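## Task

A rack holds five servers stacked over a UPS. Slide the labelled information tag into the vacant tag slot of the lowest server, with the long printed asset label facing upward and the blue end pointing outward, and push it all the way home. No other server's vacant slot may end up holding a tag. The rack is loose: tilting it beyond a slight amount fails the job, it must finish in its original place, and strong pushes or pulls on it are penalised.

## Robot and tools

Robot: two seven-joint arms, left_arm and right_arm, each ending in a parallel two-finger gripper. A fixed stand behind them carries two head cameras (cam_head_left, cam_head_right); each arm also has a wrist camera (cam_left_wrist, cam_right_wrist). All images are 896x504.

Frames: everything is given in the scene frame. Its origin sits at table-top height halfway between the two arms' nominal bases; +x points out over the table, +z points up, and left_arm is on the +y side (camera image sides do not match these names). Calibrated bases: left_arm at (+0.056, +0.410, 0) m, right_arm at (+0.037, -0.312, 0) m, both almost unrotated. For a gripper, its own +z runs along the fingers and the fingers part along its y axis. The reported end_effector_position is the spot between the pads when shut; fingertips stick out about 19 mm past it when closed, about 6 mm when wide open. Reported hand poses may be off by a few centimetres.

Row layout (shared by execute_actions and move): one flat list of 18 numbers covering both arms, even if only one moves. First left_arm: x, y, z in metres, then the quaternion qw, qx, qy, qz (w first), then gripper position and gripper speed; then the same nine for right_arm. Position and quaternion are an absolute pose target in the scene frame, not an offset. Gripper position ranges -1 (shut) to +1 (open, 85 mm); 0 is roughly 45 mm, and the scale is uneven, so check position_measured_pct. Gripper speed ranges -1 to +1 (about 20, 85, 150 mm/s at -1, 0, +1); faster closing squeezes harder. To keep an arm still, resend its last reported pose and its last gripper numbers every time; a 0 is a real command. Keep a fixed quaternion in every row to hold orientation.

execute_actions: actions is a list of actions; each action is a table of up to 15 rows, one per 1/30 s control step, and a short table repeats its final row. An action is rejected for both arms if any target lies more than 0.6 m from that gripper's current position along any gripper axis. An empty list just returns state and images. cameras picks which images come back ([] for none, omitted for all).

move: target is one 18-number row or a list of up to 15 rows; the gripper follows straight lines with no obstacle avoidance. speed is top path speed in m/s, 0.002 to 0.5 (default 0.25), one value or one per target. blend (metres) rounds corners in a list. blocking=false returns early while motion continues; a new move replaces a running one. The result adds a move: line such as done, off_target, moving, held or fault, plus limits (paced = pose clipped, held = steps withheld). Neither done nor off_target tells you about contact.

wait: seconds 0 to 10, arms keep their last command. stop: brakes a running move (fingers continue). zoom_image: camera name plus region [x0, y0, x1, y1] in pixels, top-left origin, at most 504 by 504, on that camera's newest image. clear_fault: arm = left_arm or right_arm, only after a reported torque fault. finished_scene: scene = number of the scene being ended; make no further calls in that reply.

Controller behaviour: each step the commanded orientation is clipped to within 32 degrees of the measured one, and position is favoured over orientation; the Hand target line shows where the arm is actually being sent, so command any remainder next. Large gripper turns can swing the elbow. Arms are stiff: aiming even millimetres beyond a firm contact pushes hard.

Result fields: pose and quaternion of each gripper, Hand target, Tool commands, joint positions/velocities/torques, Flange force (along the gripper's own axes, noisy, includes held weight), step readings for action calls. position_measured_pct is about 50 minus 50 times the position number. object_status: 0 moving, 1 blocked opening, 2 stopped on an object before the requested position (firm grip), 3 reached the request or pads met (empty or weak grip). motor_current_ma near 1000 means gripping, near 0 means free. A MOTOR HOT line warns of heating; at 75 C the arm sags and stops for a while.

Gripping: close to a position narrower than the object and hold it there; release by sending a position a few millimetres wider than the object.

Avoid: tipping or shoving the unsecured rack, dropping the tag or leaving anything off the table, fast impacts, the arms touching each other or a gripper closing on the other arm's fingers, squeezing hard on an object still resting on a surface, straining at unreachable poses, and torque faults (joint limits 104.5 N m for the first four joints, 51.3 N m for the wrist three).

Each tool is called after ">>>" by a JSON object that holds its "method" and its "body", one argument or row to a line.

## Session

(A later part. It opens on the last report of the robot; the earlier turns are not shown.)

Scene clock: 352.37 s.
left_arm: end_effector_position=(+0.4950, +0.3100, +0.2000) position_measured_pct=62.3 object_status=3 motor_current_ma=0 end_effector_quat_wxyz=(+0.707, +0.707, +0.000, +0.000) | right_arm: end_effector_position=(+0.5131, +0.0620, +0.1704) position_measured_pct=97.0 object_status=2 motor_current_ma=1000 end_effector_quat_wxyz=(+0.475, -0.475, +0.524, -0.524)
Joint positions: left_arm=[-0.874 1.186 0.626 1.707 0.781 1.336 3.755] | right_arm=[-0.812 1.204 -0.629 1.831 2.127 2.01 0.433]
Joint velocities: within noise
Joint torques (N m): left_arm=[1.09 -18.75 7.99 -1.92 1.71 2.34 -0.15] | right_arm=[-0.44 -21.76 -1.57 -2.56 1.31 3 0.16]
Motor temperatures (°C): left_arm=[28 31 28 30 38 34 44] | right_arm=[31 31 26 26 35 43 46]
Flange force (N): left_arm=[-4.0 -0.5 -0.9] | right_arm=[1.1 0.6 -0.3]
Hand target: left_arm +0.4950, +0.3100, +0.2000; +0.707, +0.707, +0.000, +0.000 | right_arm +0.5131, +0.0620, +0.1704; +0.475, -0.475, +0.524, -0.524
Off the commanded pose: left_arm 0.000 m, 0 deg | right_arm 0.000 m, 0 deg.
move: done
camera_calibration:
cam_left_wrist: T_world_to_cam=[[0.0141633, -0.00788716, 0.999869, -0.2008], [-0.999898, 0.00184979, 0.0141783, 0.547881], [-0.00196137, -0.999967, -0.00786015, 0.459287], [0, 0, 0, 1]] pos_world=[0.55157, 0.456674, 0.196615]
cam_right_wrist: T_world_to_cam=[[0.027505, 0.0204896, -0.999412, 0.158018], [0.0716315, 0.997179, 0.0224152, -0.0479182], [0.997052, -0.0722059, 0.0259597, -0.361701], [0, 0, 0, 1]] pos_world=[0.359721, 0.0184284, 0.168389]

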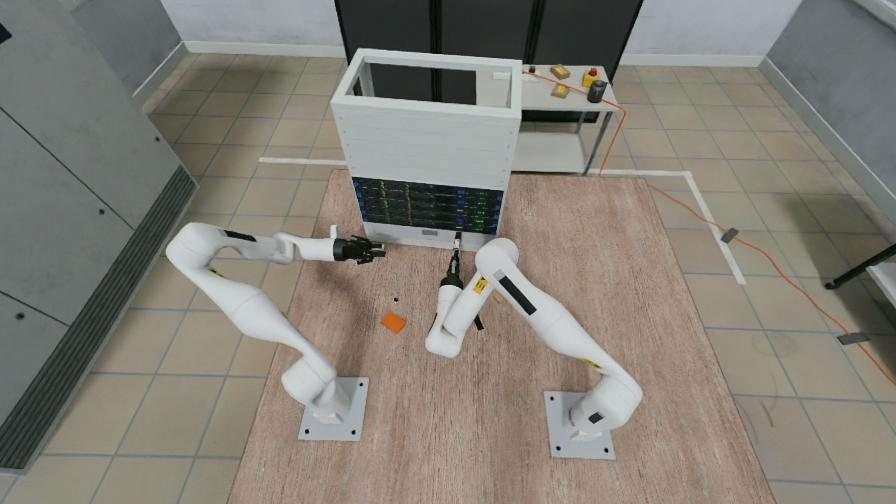

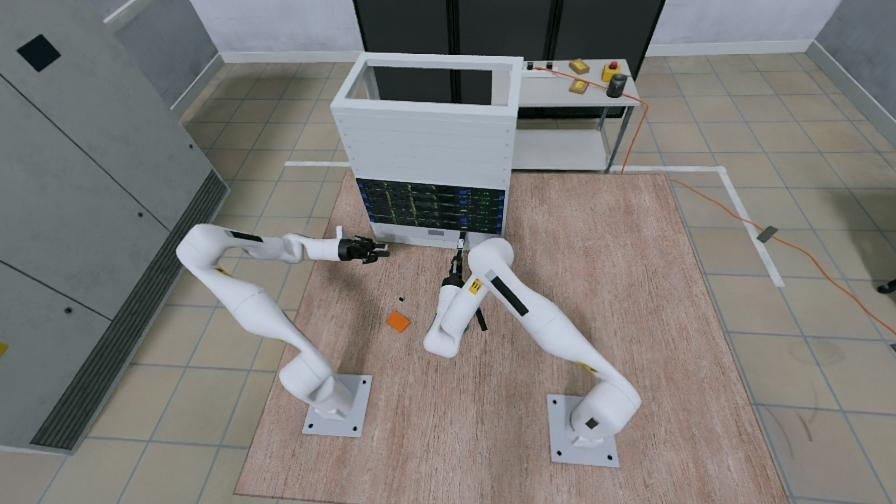

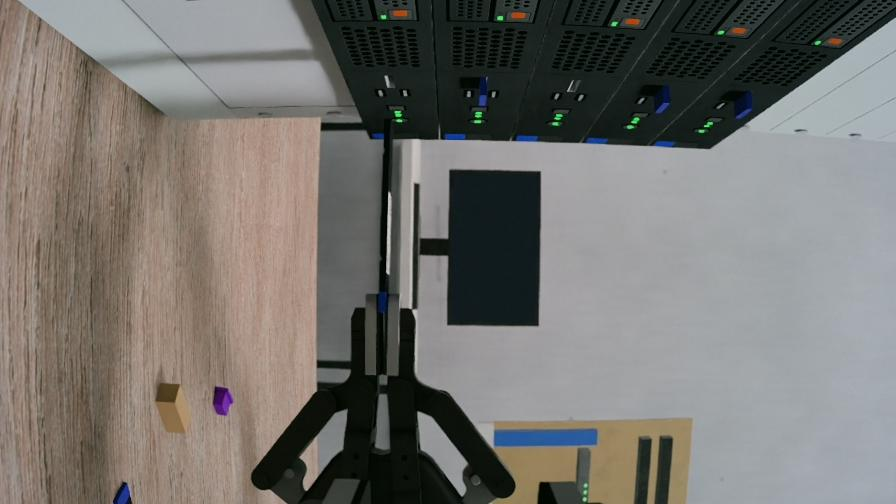

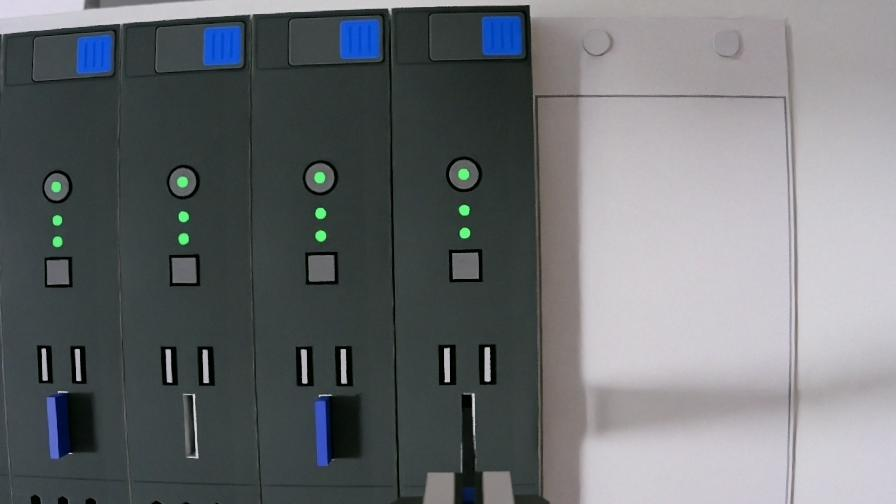

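>>> {"method": "move", "body": {
  "target": [
    [0.495,0.31,0.20,0.7071,0.7071,0,0,-0.25,-1,0.5280,0.0606,0.1704,-0.4745,0.4745,-0.5242,0.5242,-0.95,-1]
  ],
  "speed": 0.04,
  "cameras": ["cam_left_wrist","cam_right_wrist"]
}}

>>> {"method": "zoom_image", "body": {
  "camera": "cam_right_wrist",
  "region": [430, 380, 510, 462]
}}

>>> {"method": "zoom_image", "body": {
  "camera": "cam_left_wrist",
  "region": [355, 60, 425, 130]
}}

Scene clock: 397.77 s.
left_arm: end_effector_position=(+0.4950, +0.3100, +0.2000) position_measured_pct=62.3 object_status=3 motor_current_ma=0 end_effector_quat_wxyz=(+0.707, +0.707, +0.000, +0.000) | right_arm: end_effector_position=(+0.5280, +0.0606, +0.1704) position_measured_pct=97.0 object_status=2 motor_current_ma=1000 end_effector_quat_wxyz=(+0.475, -0.475, +0.524, -0.524)
Joint positions: left_arm=[-0.874 1.186 0.626 1.707 0.781 1.336 3.755] | right_arm=[-0.792 1.2 -0.613 1.815 2.152 1.978 0.449]
Joint velocities: within noise
Joint torques (N m): left_arm=[1.1 -18.6 7.95 -1.9 1.69 2.34 -0.17] | right_arm=[-0.44 -21.93 -1.51 -2.75 1.41 3 0.11]
Motor temperatures (°C): left_arm=[28 31 28 30 38 34 44] | right_arm=[31 31 26 26 35 43 46]
Flange force (N): left_arm=[-4.1 -0.1 -0.8] | right_arm=[1.0 0.4 -0.2]
Hand target: left_arm +0.4950, +0.3100, +0.2000; +0.707, +0.707, +0.000, +0.000 | right_arm +0.5280, +0.0606, +0.1704; +0.475, -0.475, +0.524, -0.524
Off the commanded pose: left_arm 0.000 m, 0 deg | right_arm 0.000 m, 0 deg.
move: done
camera_calibration:
cam_left_wrist: T_world_to_cam=[[0.014164, -0.00778717, 0.999869, -0.200846], [-0.999898, 0.00185121, 0.0141788, 0.54788], [-0.00196138, -0.999968, -0.00776015, 0.459267], [0, 0, 0, 1]] pos_world=[0.55157, 0.456674, 0.196615]
cam_right_wrist: T_world_to_cam=[[0.027505, 0.0204896, -0.999412, 0.157637], [0.0716315, 0.997179, 0.0224152, -0.0475895], [0.997052, -0.0722059, 0.0259597, -0.376658], [0, 0, 0, 1]] pos_world=[0.374621, 0.0170284, 0.168389]
Images, in order (width x height): cam_left_wrist 896x504, cam_right_wrist 896x504.

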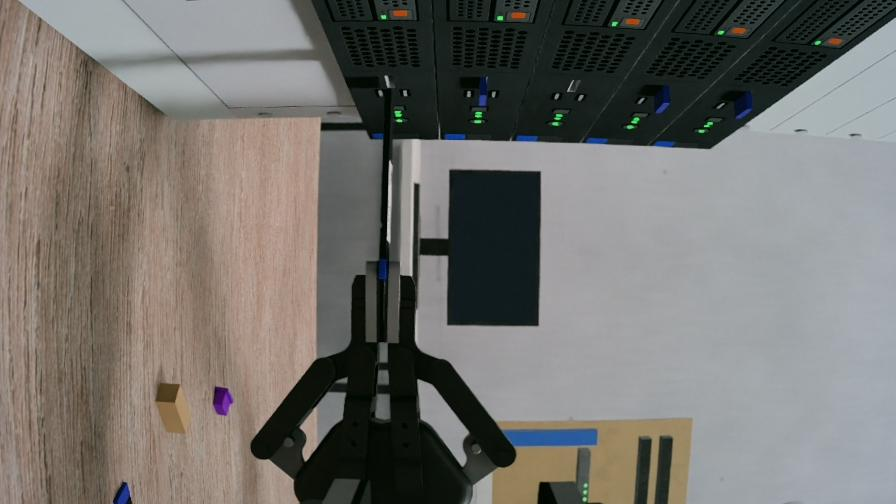

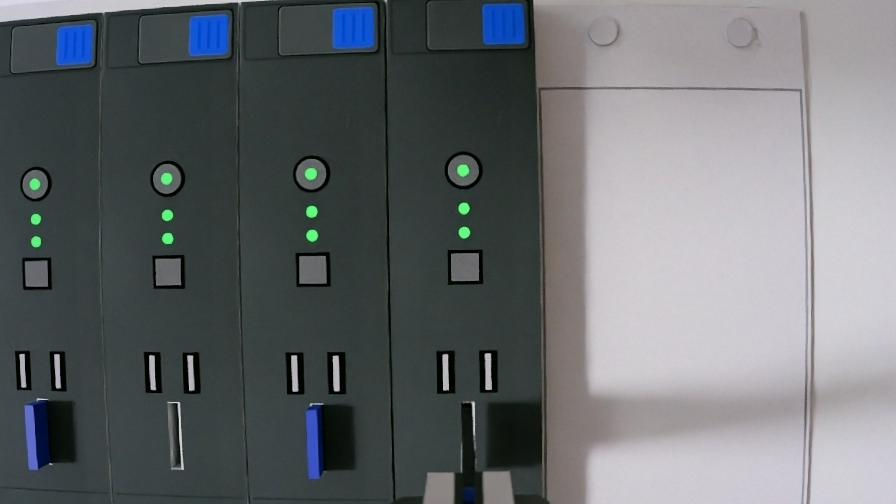

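Scaled by 6.146 from the camera's 896x504 image, which has a finer 1280x720 frame.

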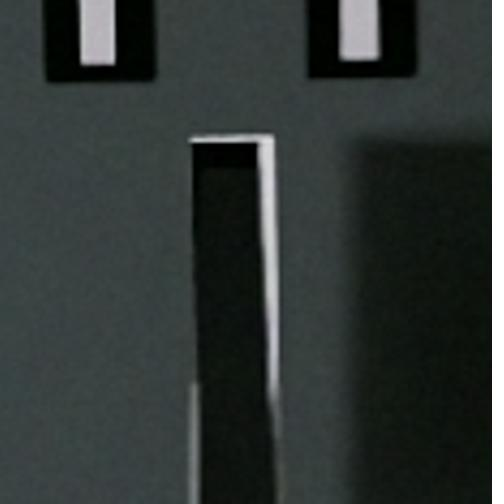

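Scaled by 7.200 from the camera's 896x504 image, which has a finer 1280x720 frame.

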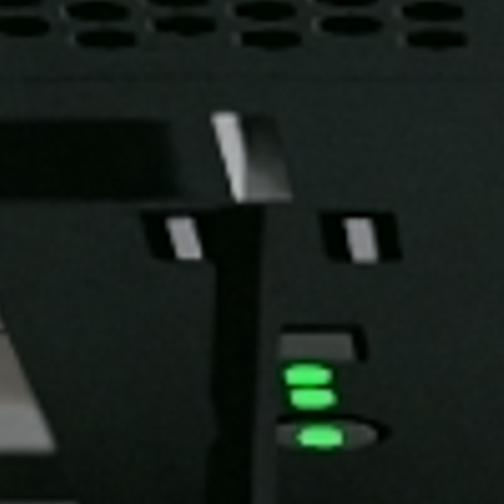

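>>> {"method": "move", "body": {
  "target": [
    [0.495,0.31,0.20,0.7071,0.7071,0,0,-0.25,-1,0.5330,0.0600,0.1702,-0.4745,0.4745,-0.5242,0.5242,-0.95,-1]
  ],
  "speed": 0.01,
  "cameras": []
}}

>>> {"method": "move", "body": {
  "target": [
    [0.495,0.31,0.20,0.7071,0.7071,0,0,-0.25,-1,0.5345,0.0599,0.1702,-0.4745,0.4745,-0.5242,0.5242,-0.95,-1]
  ],
  "speed": 0.006,
  "cameras": ["cam_left_wrist","cam_right_wrist"]
}}

>>> {"method": "zoom_image", "body": {
  "camera": "cam_right_wrist",
  "region": [430, 380, 510, 462]
}}

>>> {"method": "zoom_image", "body": {
  "camera": "cam_left_wrist",
  "region": [355, 60, 425, 130]
}}

Scene clock: 431.60 s.
left_arm: end_effector_position=(+0.4950, +0.3100, +0.2000) position_measured_pct=62.3 object_status=3 motor_current_ma=0 end_effector_quat_wxyz=(+0.707, +0.707, +0.000, +0.000) | right_arm: end_effector_position=(+0.5330, +0.0600, +0.1702) position_measured_pct=97.0 object_status=2 motor_current_ma=1000 end_effector_quat_wxyz=(+0.475, -0.475, +0.524, -0.524)
Joint positions: left_arm=[-0.874 1.186 0.626 1.707 0.781 1.336 3.755] | right_arm=[-0.785 1.2 -0.608 1.81 2.161 1.967 0.454]
Joint velocities: within noise
Joint torques (N m): left_arm=[1.09 -18.59 7.94 -1.92 1.71 2.34 -0.17] | right_arm=[-0.42 -22.04 -1.53 -2.89 1.37 2.98 0.12]
Motor temperatures (°C): left_arm=[28 31 28 30 38 34 44] | right_arm=[31 32 26 26 35 43 46]
Flange force (N): left_arm=[-4.1 -0.1 -0.8] | right_arm=[1.2 0.5 -0.3]
Hand target: left_arm +0.4950, +0.3100, +0.2000; +0.707, +0.707, +0.000, +0.000 | right_arm +0.5330, +0.0600, +0.1702; +0.475, -0.475, +0.524, -0.524
Off the commanded pose: left_arm 0.000 m, 0 deg | right_arm 0.000 m, 0 deg.
move: done
No camera images: "cameras" was empty.

Scene clock: 432.30 s.
left_arm: end_effector_position=(+0.4950, +0.3100, +0.2000) position_measured_pct=62.3 object_status=3 motor_current_ma=0 end_effector_quat_wxyz=(+0.707, +0.707, +0.000, +0.000) | right_arm: end_effector_position=(+0.5345, +0.0599, +0.1702) position_measured_pct=97.0 object_status=2 motor_current_ma=1000 end_effector_quat_wxyz=(+0.475, -0.475, +0.524, -0.524)
Joint positions: left_arm=[-0.874 1.186 0.626 1.707 0.781 1.336 3.755] | right_arm=[-0.783 1.199 -0.607 1.808 2.163 1.964 0.456]
Joint velocities: within noise
Joint torques (N m): left_arm=[1.1 -18.63 7.92 -1.89 1.69 2.34 -0.15] | right_arm=[1.62 -22.27 -0.47 -3.74 1.58 2.69 0.16]
Motor temperatures (°C): left_arm=[28 31 28 30 38 34 44] | right_arm=[31 32 26 26 35 43 46]
Flange force (N): left_arm=[-4.0 -0.2 -0.8] | right_arm=[1.7 0.2 -6.0]
Hand target: left_arm +0.4950, +0.3100, +0.2000; +0.707, +0.707, +0.000, +0.000 | right_arm +0.5345, +0.0599, +0.1702; +0.475, -0.475, +0.524, -0.524
Off the commanded pose: left_arm 0.000 m, 0 deg | right_arm 0.000 m, 0 deg.
move: done
camera_calibration:
cam_left_wrist: T_world_to_cam=[[0.014164, -0.00778717, 0.999869, -0.200846], [-0.999898, 0.00185121, 0.0141788, 0.54788], [-0.00196138, -0.999968, -0.00776015, 0.459267], [0, 0, 0, 1]] pos_world=[0.55157, 0.456674, 0.196615]
cam_right_wrist: T_world_to_cam=[[0.027505, 0.0204896, -0.999412, 0.157273], [0.0716315, 0.997179, 0.0224152, -0.0473526], [0.997052, -0.0722059, 0.0259597, -0.383184], [0, 0, 0, 1]] pos_world=[0.381121, 0.0163284, 0.168189]
Images, in order (width x height): cam_left_wrist 896x504, cam_right_wrist 896x504.

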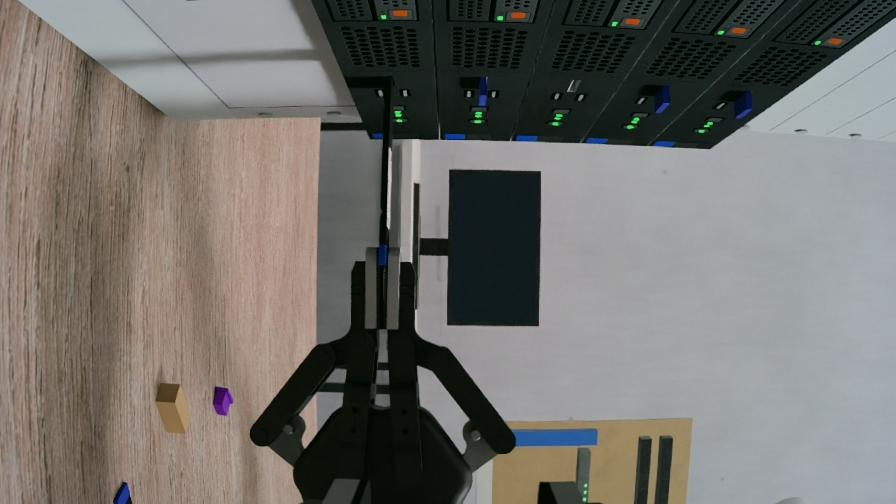

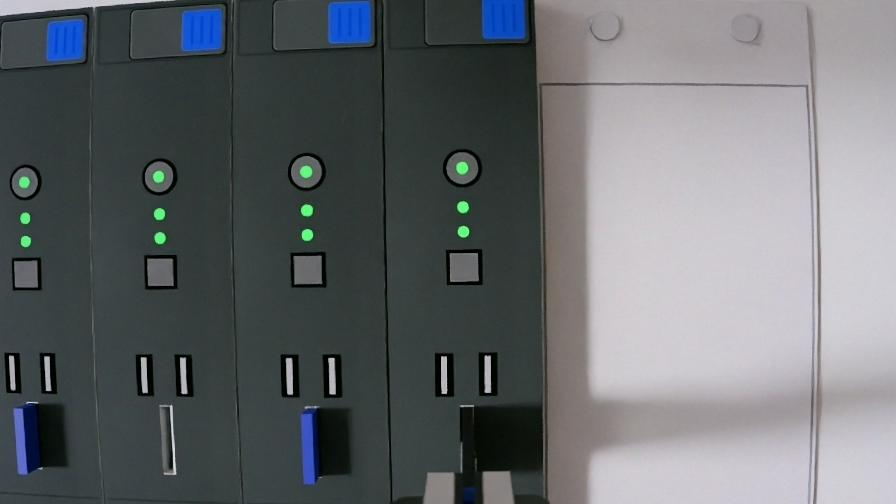

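Scaled by 6.146 from the camera's 896x504 image, which has a finer 1280x720 frame.

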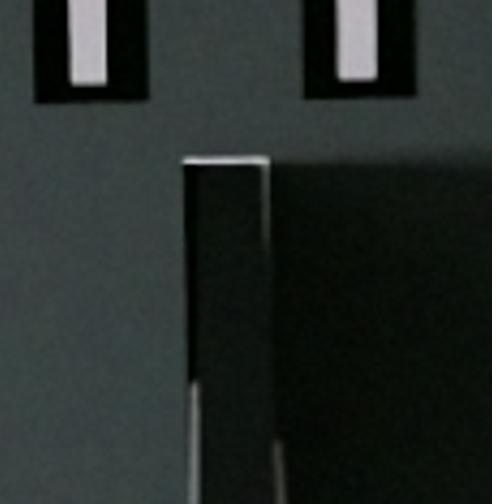

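Scaled by 7.200 from the camera's 896x504 image, which has a finer 1280x720 frame.

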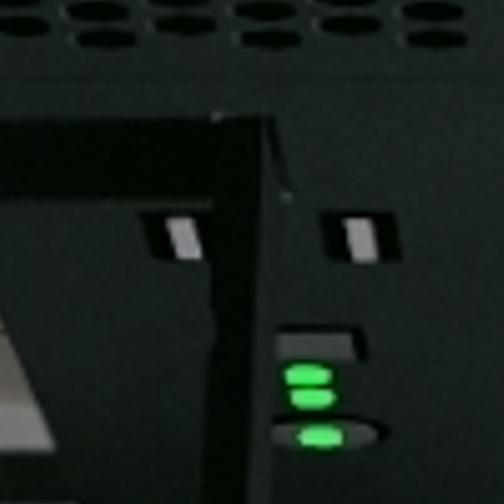

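>>> {"method": "move", "body": {
  "target": [
    [0.495,0.31,0.20,0.7071,0.7071,0,0,-0.25,-1,0.5330,0.0601,0.1703,-0.4745,0.4745,-0.5242,0.5242,-0.95,-1],
    [0.495,0.31,0.20,0.7071,0.7071,0,0,-0.25,-1,0.5348,0.0599,0.1703,-0.4745,0.4745,-0.5242,0.5242,-0.95,-1]
  ],
  "speed": 0.006,
  "cameras": []
}}

Scene clock: 473.83 s.
left_arm: end_effector_position=(+0.4950, +0.3100, +0.2000) position_measured_pct=62.3 object_status=3 motor_current_ma=0 end_effector_quat_wxyz=(+0.707, +0.707, +0.000, +0.000) | right_arm: end_effector_position=(+0.5347, +0.0599, +0.1703) position_measured_pct=97.0 object_status=2 motor_current_ma=1000 end_effector_quat_wxyz=(+0.475, -0.475, +0.524, -0.524)
Joint positions: left_arm=[-0.874 1.186 0.626 1.707 0.781 1.336 3.755] | right_arm=[-0.782 1.199 -0.606 1.808 2.164 1.963 0.456]
Joint velocities: within noise
Joint torques (N m): left_arm=[1.11 -18.6 7.91 -1.88 1.69 2.33 -0.17] | right_arm=[4.05 -22.84 0.93 -4.87 1.86 2.53 0.12]
Motor temperatures (°C): left_arm=[28 31 28 30 38 34 44] | right_arm=[31 32 26 26 35 43 46]
Flange force (N): left_arm=[-4.0 -0.1 -0.9] | right_arm=[2.4 0.2 -12.8]
Hand target: left_arm +0.4950, +0.3100, +0.2000; +0.707, +0.707, +0.000, +0.000 | right_arm +0.5348, +0.0599, +0.1703; +0.475, -0.475, +0.524, -0.524
Off the commanded pose: left_arm 0.000 m, 0 deg | right_arm 0.000 m, 0 deg.
move: done
No camera images: "cameras" was empty.

>>> {"method": "move", "body": {
  "target": [
    [0.495,0.31,0.20,0.7071,0.7071,0,0,-0.25,-1,0.5335,0.0599,0.1703,-0.4745,0.4745,-0.5242,0.5242,-0.95,-1],
    [0.495,0.31,0.20,0.7071,0.7071,0,0,-0.25,-1,0.5335,0.0597,0.1703,-0.4745,0.4745,-0.5242,0.5242,-0.95,-1],
    [0.495,0.31,0.20,0.7071,0.7071,0,0,-0.25,-1,0.5347,0.0596,0.1703,-0.4745,0.4745,-0.5242,0.5242,-0.95,-1]
  ],
  "speed": 0.006,
  "cameras": ["cam_left_wrist","cam_right_wrist"]
}}

>>> {"method": "zoom_image", "body": {
  "camera": "cam_right_wrist",
  "region": [430, 380, 510, 462]
}}

>>> {"method": "zoom_image", "body": {
  "camera": "cam_left_wrist",
  "region": [355, 60, 425, 130]
}}

Scene clock: 496.03 s.
left_arm: end_effector_position=(+0.4950, +0.3100, +0.2000) position_measured_pct=62.3 object_status=3 motor_current_ma=0 end_effector_quat_wxyz=(+0.707, +0.707, +0.000, +0.000) | right_arm: end_effector_position=(+0.5346, +0.0596, +0.1703) position_measured_pct=97.0 object_status=2 motor_current_ma=1000 end_effector_quat_wxyz=(+0.475, -0.475, +0.524, -0.524)
Joint positions: left_arm=[-0.874 1.186 0.626 1.707 0.781 1.336 3.755] | right_arm=[-0.782 1.199 -0.607 1.809 2.164 1.964 0.456]
Joint velocities: within noise
Joint torques (N m): left_arm=[1.08 -18.59 7.96 -1.88 1.68 2.36 -0.16] | right_arm=[3.69 -22.86 0.82 -4.76 1.85 2.58 0.15]
Motor temperatures (°C): left_arm=[28 31 28 30 38 34 44] | right_arm=[31 32 26 26 35 43 46]
Flange force (N): left_arm=[-4.0 -0.1 -0.8] | right_arm=[2.5 0.3 -12.1]
Hand target: left_arm +0.4950, +0.3100, +0.2000; +0.707, +0.707, +0.000, +0.000 | right_arm +0.5347, +0.0596, +0.1703; +0.475, -0.475, +0.524, -0.524
Off the commanded pose: left_arm 0.000 m, 0 deg | right_arm 0.000 m, 0 deg.
move: done
camera_calibration:
cam_left_wrist: T_world_to_cam=[[0.014164, -0.00778717, 0.999869, -0.200846], [-0.999898, 0.00185121, 0.0141788, 0.54788], [-0.00196138, -0.999968, -0.00776015, 0.459267], [0, 0, 0, 1]] pos_world=[0.55157, 0.456674, 0.196615]
cam_right_wrist: T_world_to_cam=[[0.0273955, 0.020401, -0.999416, 0.157318], [0.0715369, 0.997188, 0.0223165, -0.0470151], [0.997062, -0.0721065, 0.0258591, -0.383394], [0, 0, 0, 1]] pos_world=[0.381321, 0.0160282, 0.168189]
Images, in order (width x height): cam_left_wrist 896x504, cam_right_wrist 896x504.

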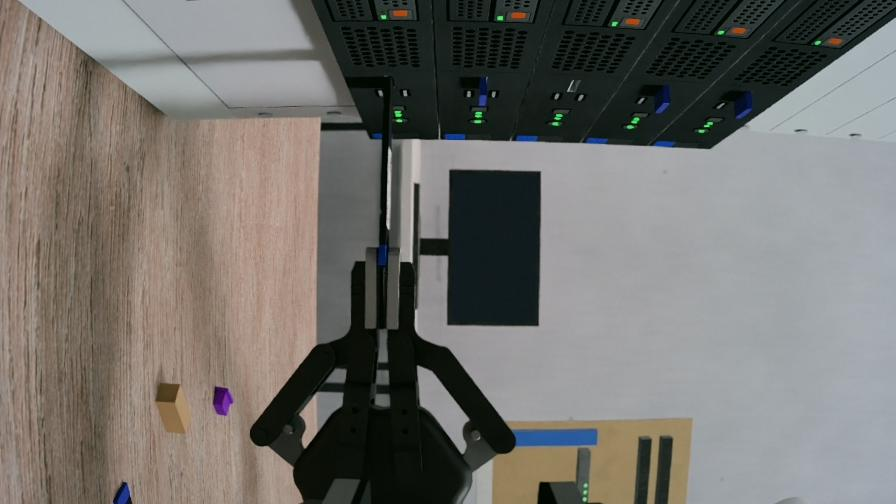

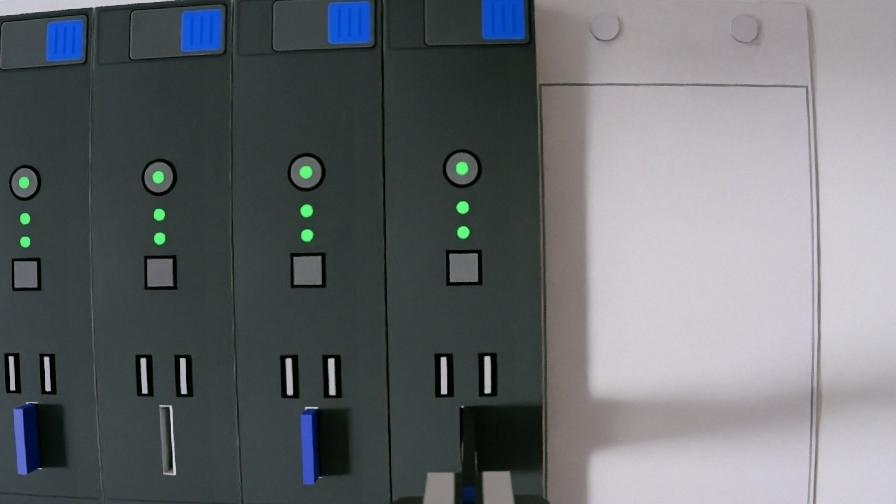

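Scaled by 6.146 from the camera's 896x504 image, which has a finer 1280x720 frame.

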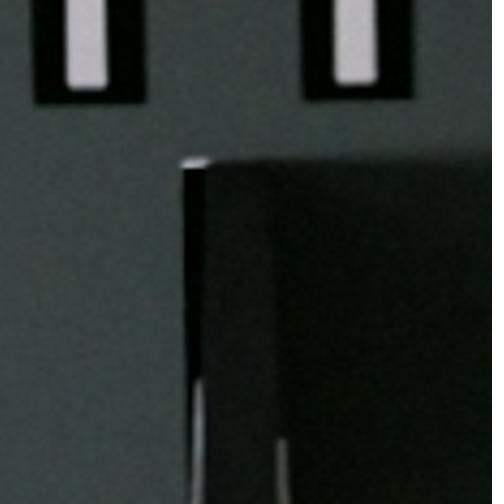

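Scaled by 7.200 from the camera's 896x504 image, which has a finer 1280x720 frame.

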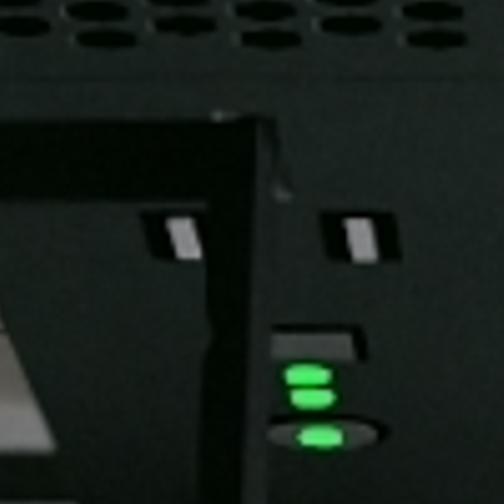

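>>> {"method": "move", "body": {
  "target": [
    [0.495,0.31,0.20,0.7071,0.7071,0,0,-0.25,-1,0.5310,0.0603,0.1704,-0.4745,0.4745,-0.5242,0.5242,-0.95,-1]
  ],
  "speed": 0.01,
  "cameras": ["cam_left_wrist","cam_right_wrist"]
}}

>>> {"method": "zoom_image", "body": {
  "camera": "cam_right_wrist",
  "region": [430, 380, 510, 462]
}}

>>> {"method": "zoom_image", "body": {
  "camera": "cam_left_wrist",
  "region": [355, 60, 425, 130]
}}

Scene clock: 512.40 s.
left_arm: end_effector_position=(+0.4950, +0.3100, +0.2000) position_measured_pct=62.3 object_status=3 motor_current_ma=0 end_effector_quat_wxyz=(+0.707, +0.707, +0.000, +0.000) | right_arm: end_effector_position=(+0.5310, +0.0603, +0.1704) position_measured_pct=97.0 object_status=2 motor_current_ma=1000 end_effector_quat_wxyz=(+0.475, -0.475, +0.524, -0.524)
Joint positions: left_arm=[-0.874 1.186 0.626 1.707 0.781 1.336 3.755] | right_arm=[-0.787 1.2 -0.61 1.812 2.158 1.971 0.452]
Joint velocities: within noise
Joint torques (N m): left_arm=[1.1 -18.59 7.92 -1.92 1.71 2.33 -0.17] | right_arm=[-0.42 -22.02 -1.51 -2.82 1.36 2.99 0.12]
Motor temperatures (°C): left_arm=[28 31 28 30 38 34 44] | right_arm=[31 32 26 26 35 43 46]
Flange force (N): left_arm=[-4.1 -0.1 -0.8] | right_arm=[1.0 0.5 -0.2]
Hand target: left_arm +0.4950, +0.3100, +0.2000; +0.707, +0.707, +0.000, +0.000 | right_arm +0.5310, +0.0603, +0.1704; +0.475, -0.475, +0.524, -0.524
Off the commanded pose: left_arm 0.000 m, 0 deg | right_arm 0.000 m, 0 deg.
move: done
camera_calibration:
cam_left_wrist: T_world_to_cam=[[0.014164, -0.00778717, 0.999869, -0.200846], [-0.999898, 0.00185121, 0.0141788, 0.54788], [-0.00196138, -0.999968, -0.00776015, 0.459267], [0, 0, 0, 1]] pos_world=[0.55157, 0.456674, 0.196615]
cam_right_wrist: T_world_to_cam=[[0.0274988, 0.0203871, -0.999414, 0.157565], [0.0717335, 0.997174, 0.0223152, -0.0475268], [0.997045, -0.0723051, 0.0259586, -0.379666], [0, 0, 0, 1]] pos_world=[0.377621, 0.0167283, 0.168389]
Images, in order (width x height): cam_left_wrist 896x504, cam_right_wrist 896x504.

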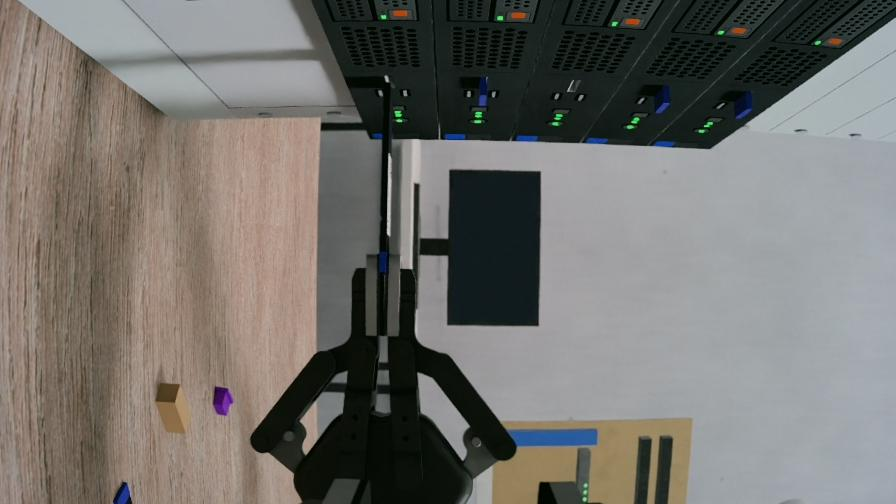

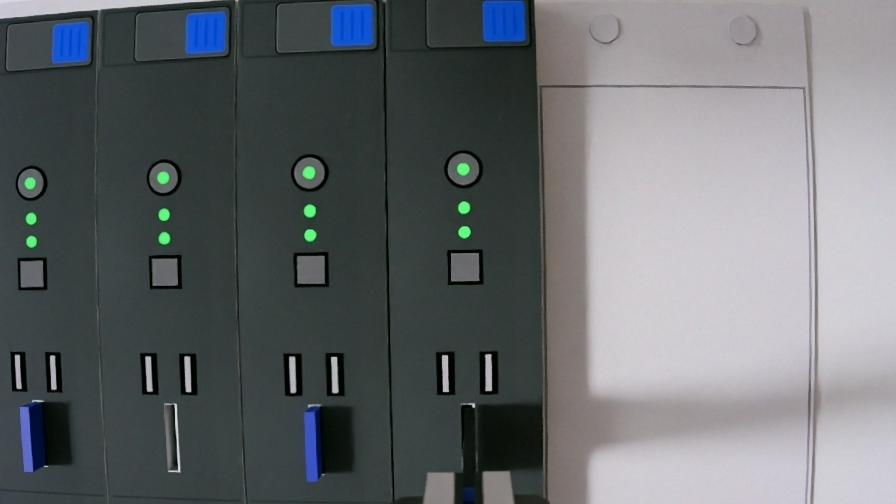

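Scaled by 6.146 from the camera's 896x504 image, which has a finer 1280x720 frame.

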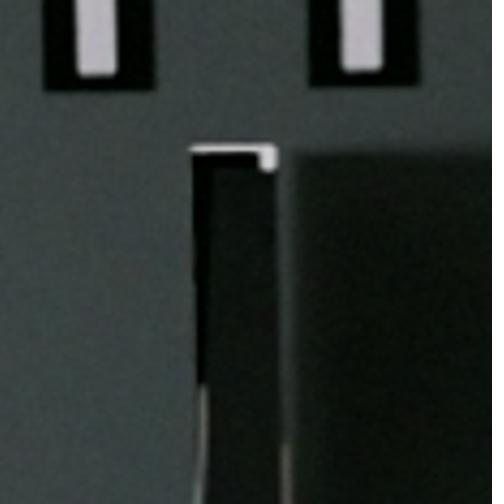

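Scaled by 7.200 from the camera's 896x504 image, which has a finer 1280x720 frame.

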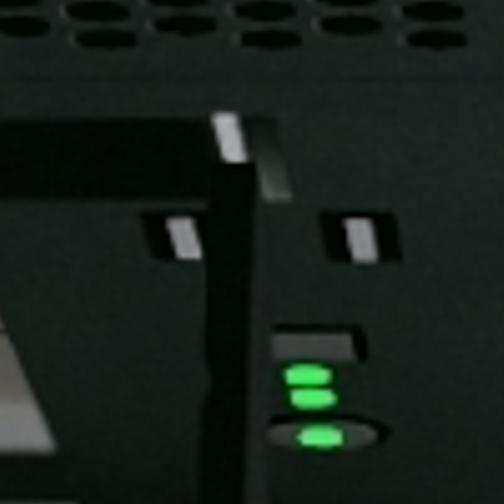

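>>> {"method": "move", "body": {
  "target": [
    [0.495,0.31,0.20,0.7071,0.7071,0,0,-0.25,-1,0.5310,0.0605,0.1703,-0.4768,0.4722,-0.5217,0.5267,-0.95,-1]
  ],
  "speed": 0.01,
  "cameras": ["cam_left_wrist","cam_right_wrist"]
}}

>>> {"method": "zoom_image", "body": {
  "camera": "cam_right_wrist",
  "region": [430, 380, 510, 462]
}}

>>> {"method": "zoom_image", "body": {
  "camera": "cam_left_wrist",
  "region": [355, 60, 425, 130]
}}

>>> {"method": "zoom_image", "body": {
  "camera": "cam_left_wrist",
  "region": [540, 60, 610, 130]
}}

>>> {"method": "zoom_image", "body": {
  "camera": "cam_right_wrist",
  "region": [130, 390, 210, 490]
}}

Scene clock: 550.23 s.
left_arm: end_effector_position=(+0.4950, +0.3100, +0.2000) position_measured_pct=62.3 object_status=3 motor_current_ma=0 end_effector_quat_wxyz=(+0.707, +0.707, +0.000, +0.000) | right_arm: end_effector_position=(+0.5310, +0.0605, +0.1703) position_measured_pct=97.0 object_status=2 motor_current_ma=1000 end_effector_quat_wxyz=(+0.477, -0.472, +0.522, -0.527)
Joint positions: left_arm=[-0.874 1.186 0.626 1.707 0.781 1.336 3.755] | right_arm=[-0.791 1.205 -0.605 1.809 2.161 1.978 0.449]
Joint velocities: within noise
Joint torques (N m): left_arm=[1.11 -18.59 7.97 -1.94 1.67 2.34 -0.17] | right_arm=[-0.4 -22.04 -1.43 -2.76 1.38 3.01 0.12]
Motor temperatures (°C): left_arm=[28 31 28 30 38 34 44] | right_arm=[31 32 26 26 35 43 46]
Flange force (N): left_arm=[-4.2 -0.1 -0.8] | right_arm=[0.9 0.5 -0.3]
Hand target: left_arm +0.4950, +0.3100, +0.2000; +0.707, +0.707, +0.000, +0.000 | right_arm +0.5310, +0.0605, +0.1703; +0.477, -0.472, +0.522, -0.527
Off the commanded pose: left_arm 0.000 m, 0 deg | right_arm 0.000 m, 0 deg.
move: done
camera_calibration:
cam_left_wrist: T_world_to_cam=[[0.014164, -0.00778717, 0.999869, -0.200846], [-0.999898, 0.00185121, 0.0141788, 0.54788], [-0.00196138, -0.999968, -0.00776015, 0.459267], [0, 0, 0, 1]] pos_world=[0.55157, 0.456674, 0.196615]
cam_right_wrist: T_world_to_cam=[[0.0370572, 0.0195102, -0.999123, 0.152315], [0.0715481, 0.997192, 0.0221262, -0.047589], [0.996749, -0.0723053, 0.0355572, -0.38111], [0, 0, 0, 1]] pos_world=[0.377631, 0.0169274, 0.166785]
Images, in order (width x height): cam_left_wrist 896x504, cam_right_wrist 896x504.

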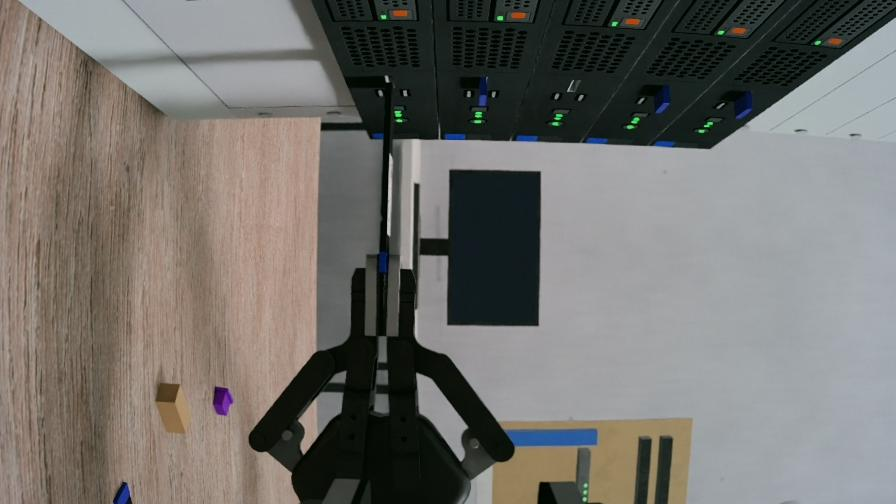

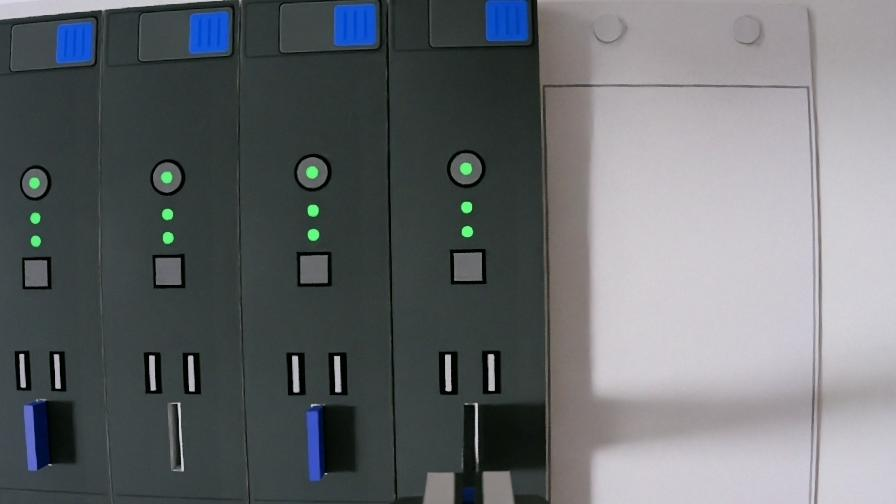

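Scaled by 6.146 from the camera's 896x504 image, which has a finer 1280x720 frame.

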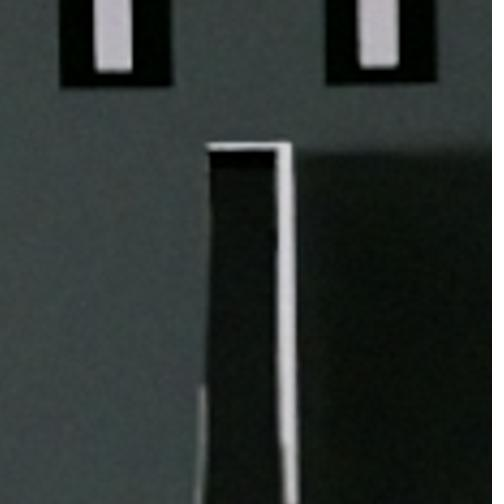

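Scaled by 7.200 from the camera's 896x504 image, which has a finer 1280x720 frame.

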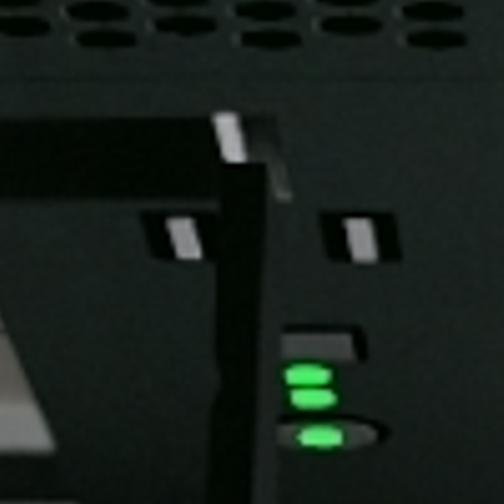

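Scaled by 7.200 from the camera's 896x504 image, which has a finer 1280x720 frame.

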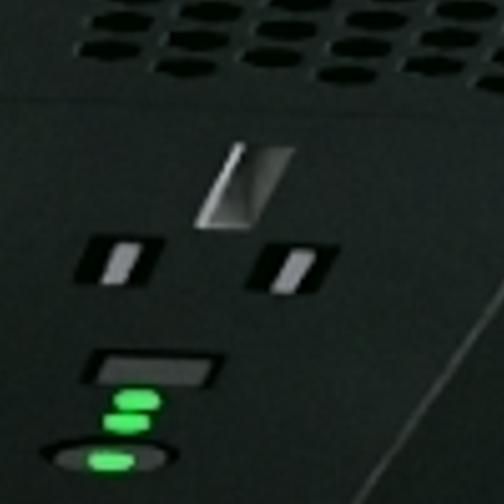

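Scaled by 5.040 from the camera's 896x504 image, which has a finer 1280x720 frame.

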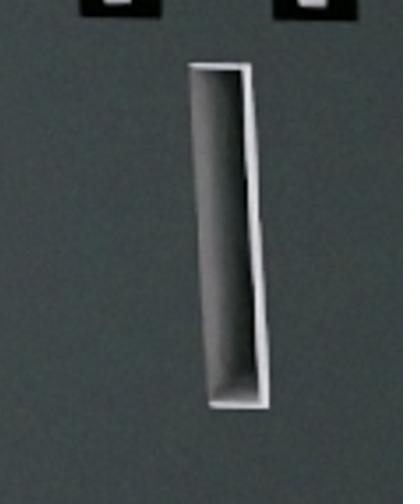

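>>> {"method": "move", "body": {
  "target": [
    [0.495,0.31,0.20,0.7071,0.7071,0,0,-0.25,-1,0.5310,0.0605,0.1704,-0.4768,0.4722,-0.5217,0.5267,-0.95,-1],
    [0.495,0.31,0.20,0.7071,0.7071,0,0,-0.25,-1,0.5343,0.0602,0.1704,-0.4768,0.4722,-0.5217,0.5267,-0.95,-1]
  ],
  "speed": 0.008,
  "cameras": ["cam_left_wrist","cam_right_wrist"]
}}

>>> {"method": "zoom_image", "body": {
  "camera": "cam_right_wrist",
  "region": [430, 380, 510, 462]
}}

>>> {"method": "zoom_image", "body": {
  "camera": "cam_left_wrist",
  "region": [355, 60, 425, 130]
}}

Scene clock: 638.67 s.
left_arm: end_effector_position=(+0.4950, +0.3100, +0.2000) position_measured_pct=62.3 object_status=3 motor_current_ma=0 end_effector_quat_wxyz=(+0.707, +0.707, +0.000, +0.000) | right_arm: end_effector_position=(+0.5343, +0.0602, +0.1704) position_measured_pct=97.0 object_status=2 motor_current_ma=1000 end_effector_quat_wxyz=(+0.477, -0.472, +0.522, -0.527)
Joint positions: left_arm=[-0.874 1.186 0.626 1.707 0.781 1.336 3.755] | right_arm=[-0.787 1.204 -0.601 1.805 2.167 1.971 0.452]
Joint velocities: within noise
Joint torques (N m): left_arm=[1.14 -18.61 7.92 -1.92 1.72 2.35 -0.15] | right_arm=[-0.48 -22.09 -1.53 -2.88 1.35 3.05 0.13]
Motor temperatures (°C): left_arm=[28 32 28 30 38 34 44] | right_arm=[31 32 26 26 35 43 46]
Flange force (N): left_arm=[-4.2 -0.1 -0.9] | right_arm=[1.2 0.5 0.0]
Hand target: left_arm +0.4950, +0.3100, +0.2000; +0.707, +0.707, +0.000, +0.000 | right_arm +0.5343, +0.0602, +0.1704; +0.477, -0.472, +0.522, -0.527
Off the commanded pose: left_arm 0.000 m, 0 deg | right_arm 0.000 m, 0 deg.
move: done
camera_calibration:
cam_left_wrist: T_world_to_cam=[[0.014164, -0.00778717, 0.999869, -0.200846], [-0.999898, 0.00185121, 0.0141788, 0.54788], [-0.00196138, -0.999968, -0.00776015, 0.459267], [0, 0, 0, 1]] pos_world=[0.55157, 0.456674, 0.196615]
cam_right_wrist: T_world_to_cam=[[0.0370552, 0.0195105, -0.999123, 0.152299], [0.0714488, 0.997199, 0.0221228, -0.0474898], [0.996756, -0.0722059, 0.0355574, -0.384429], [0, 0, 0, 1]] pos_world=[0.380931, 0.0166273, 0.166885]
Images, in order (width x height): cam_left_wrist 896x504, cam_right_wrist 896x504.

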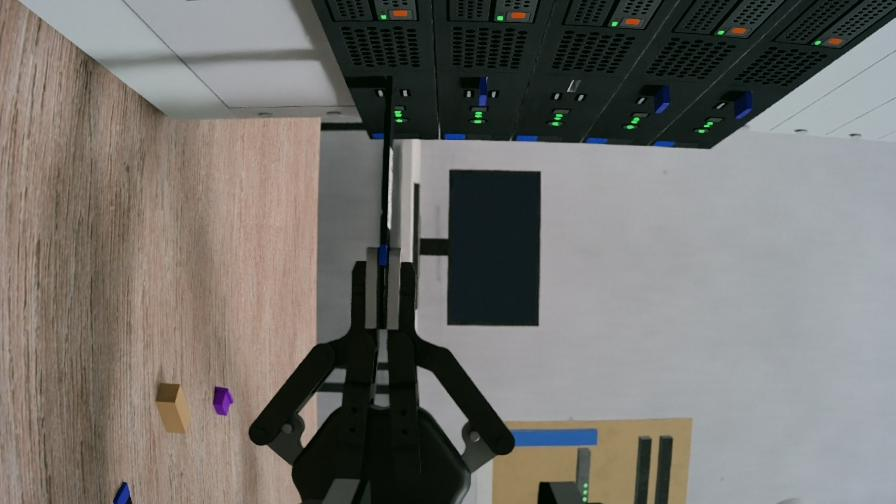

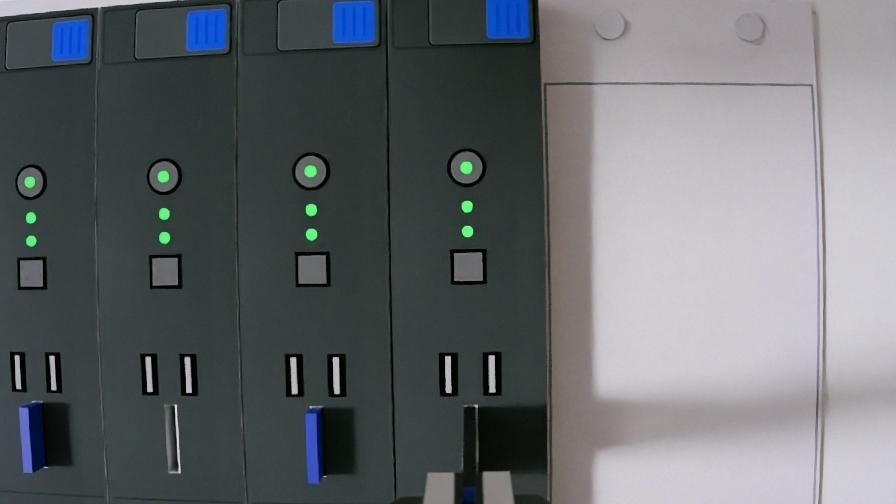

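Scaled by 6.146 from the camera's 896x504 image, which has a finer 1280x720 frame.

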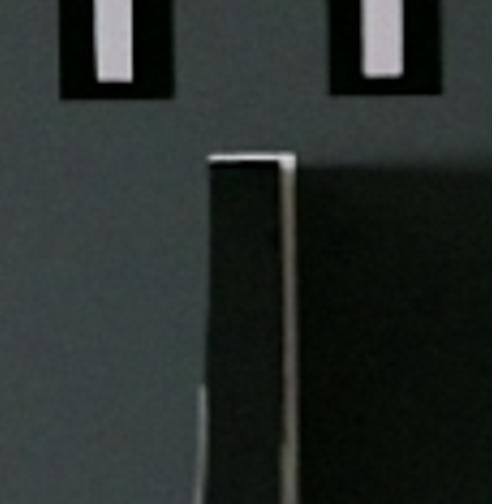

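Scaled by 7.200 from the camera's 896x504 image, which has a finer 1280x720 frame.

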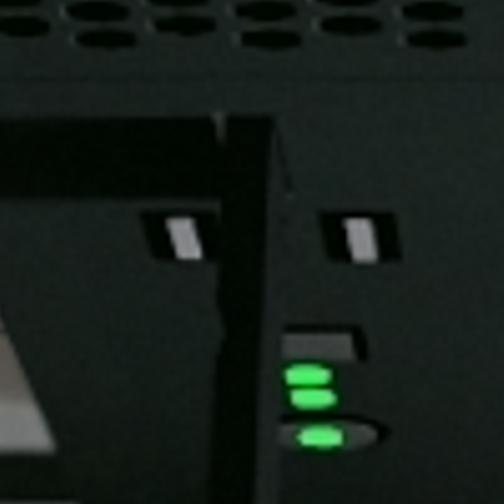

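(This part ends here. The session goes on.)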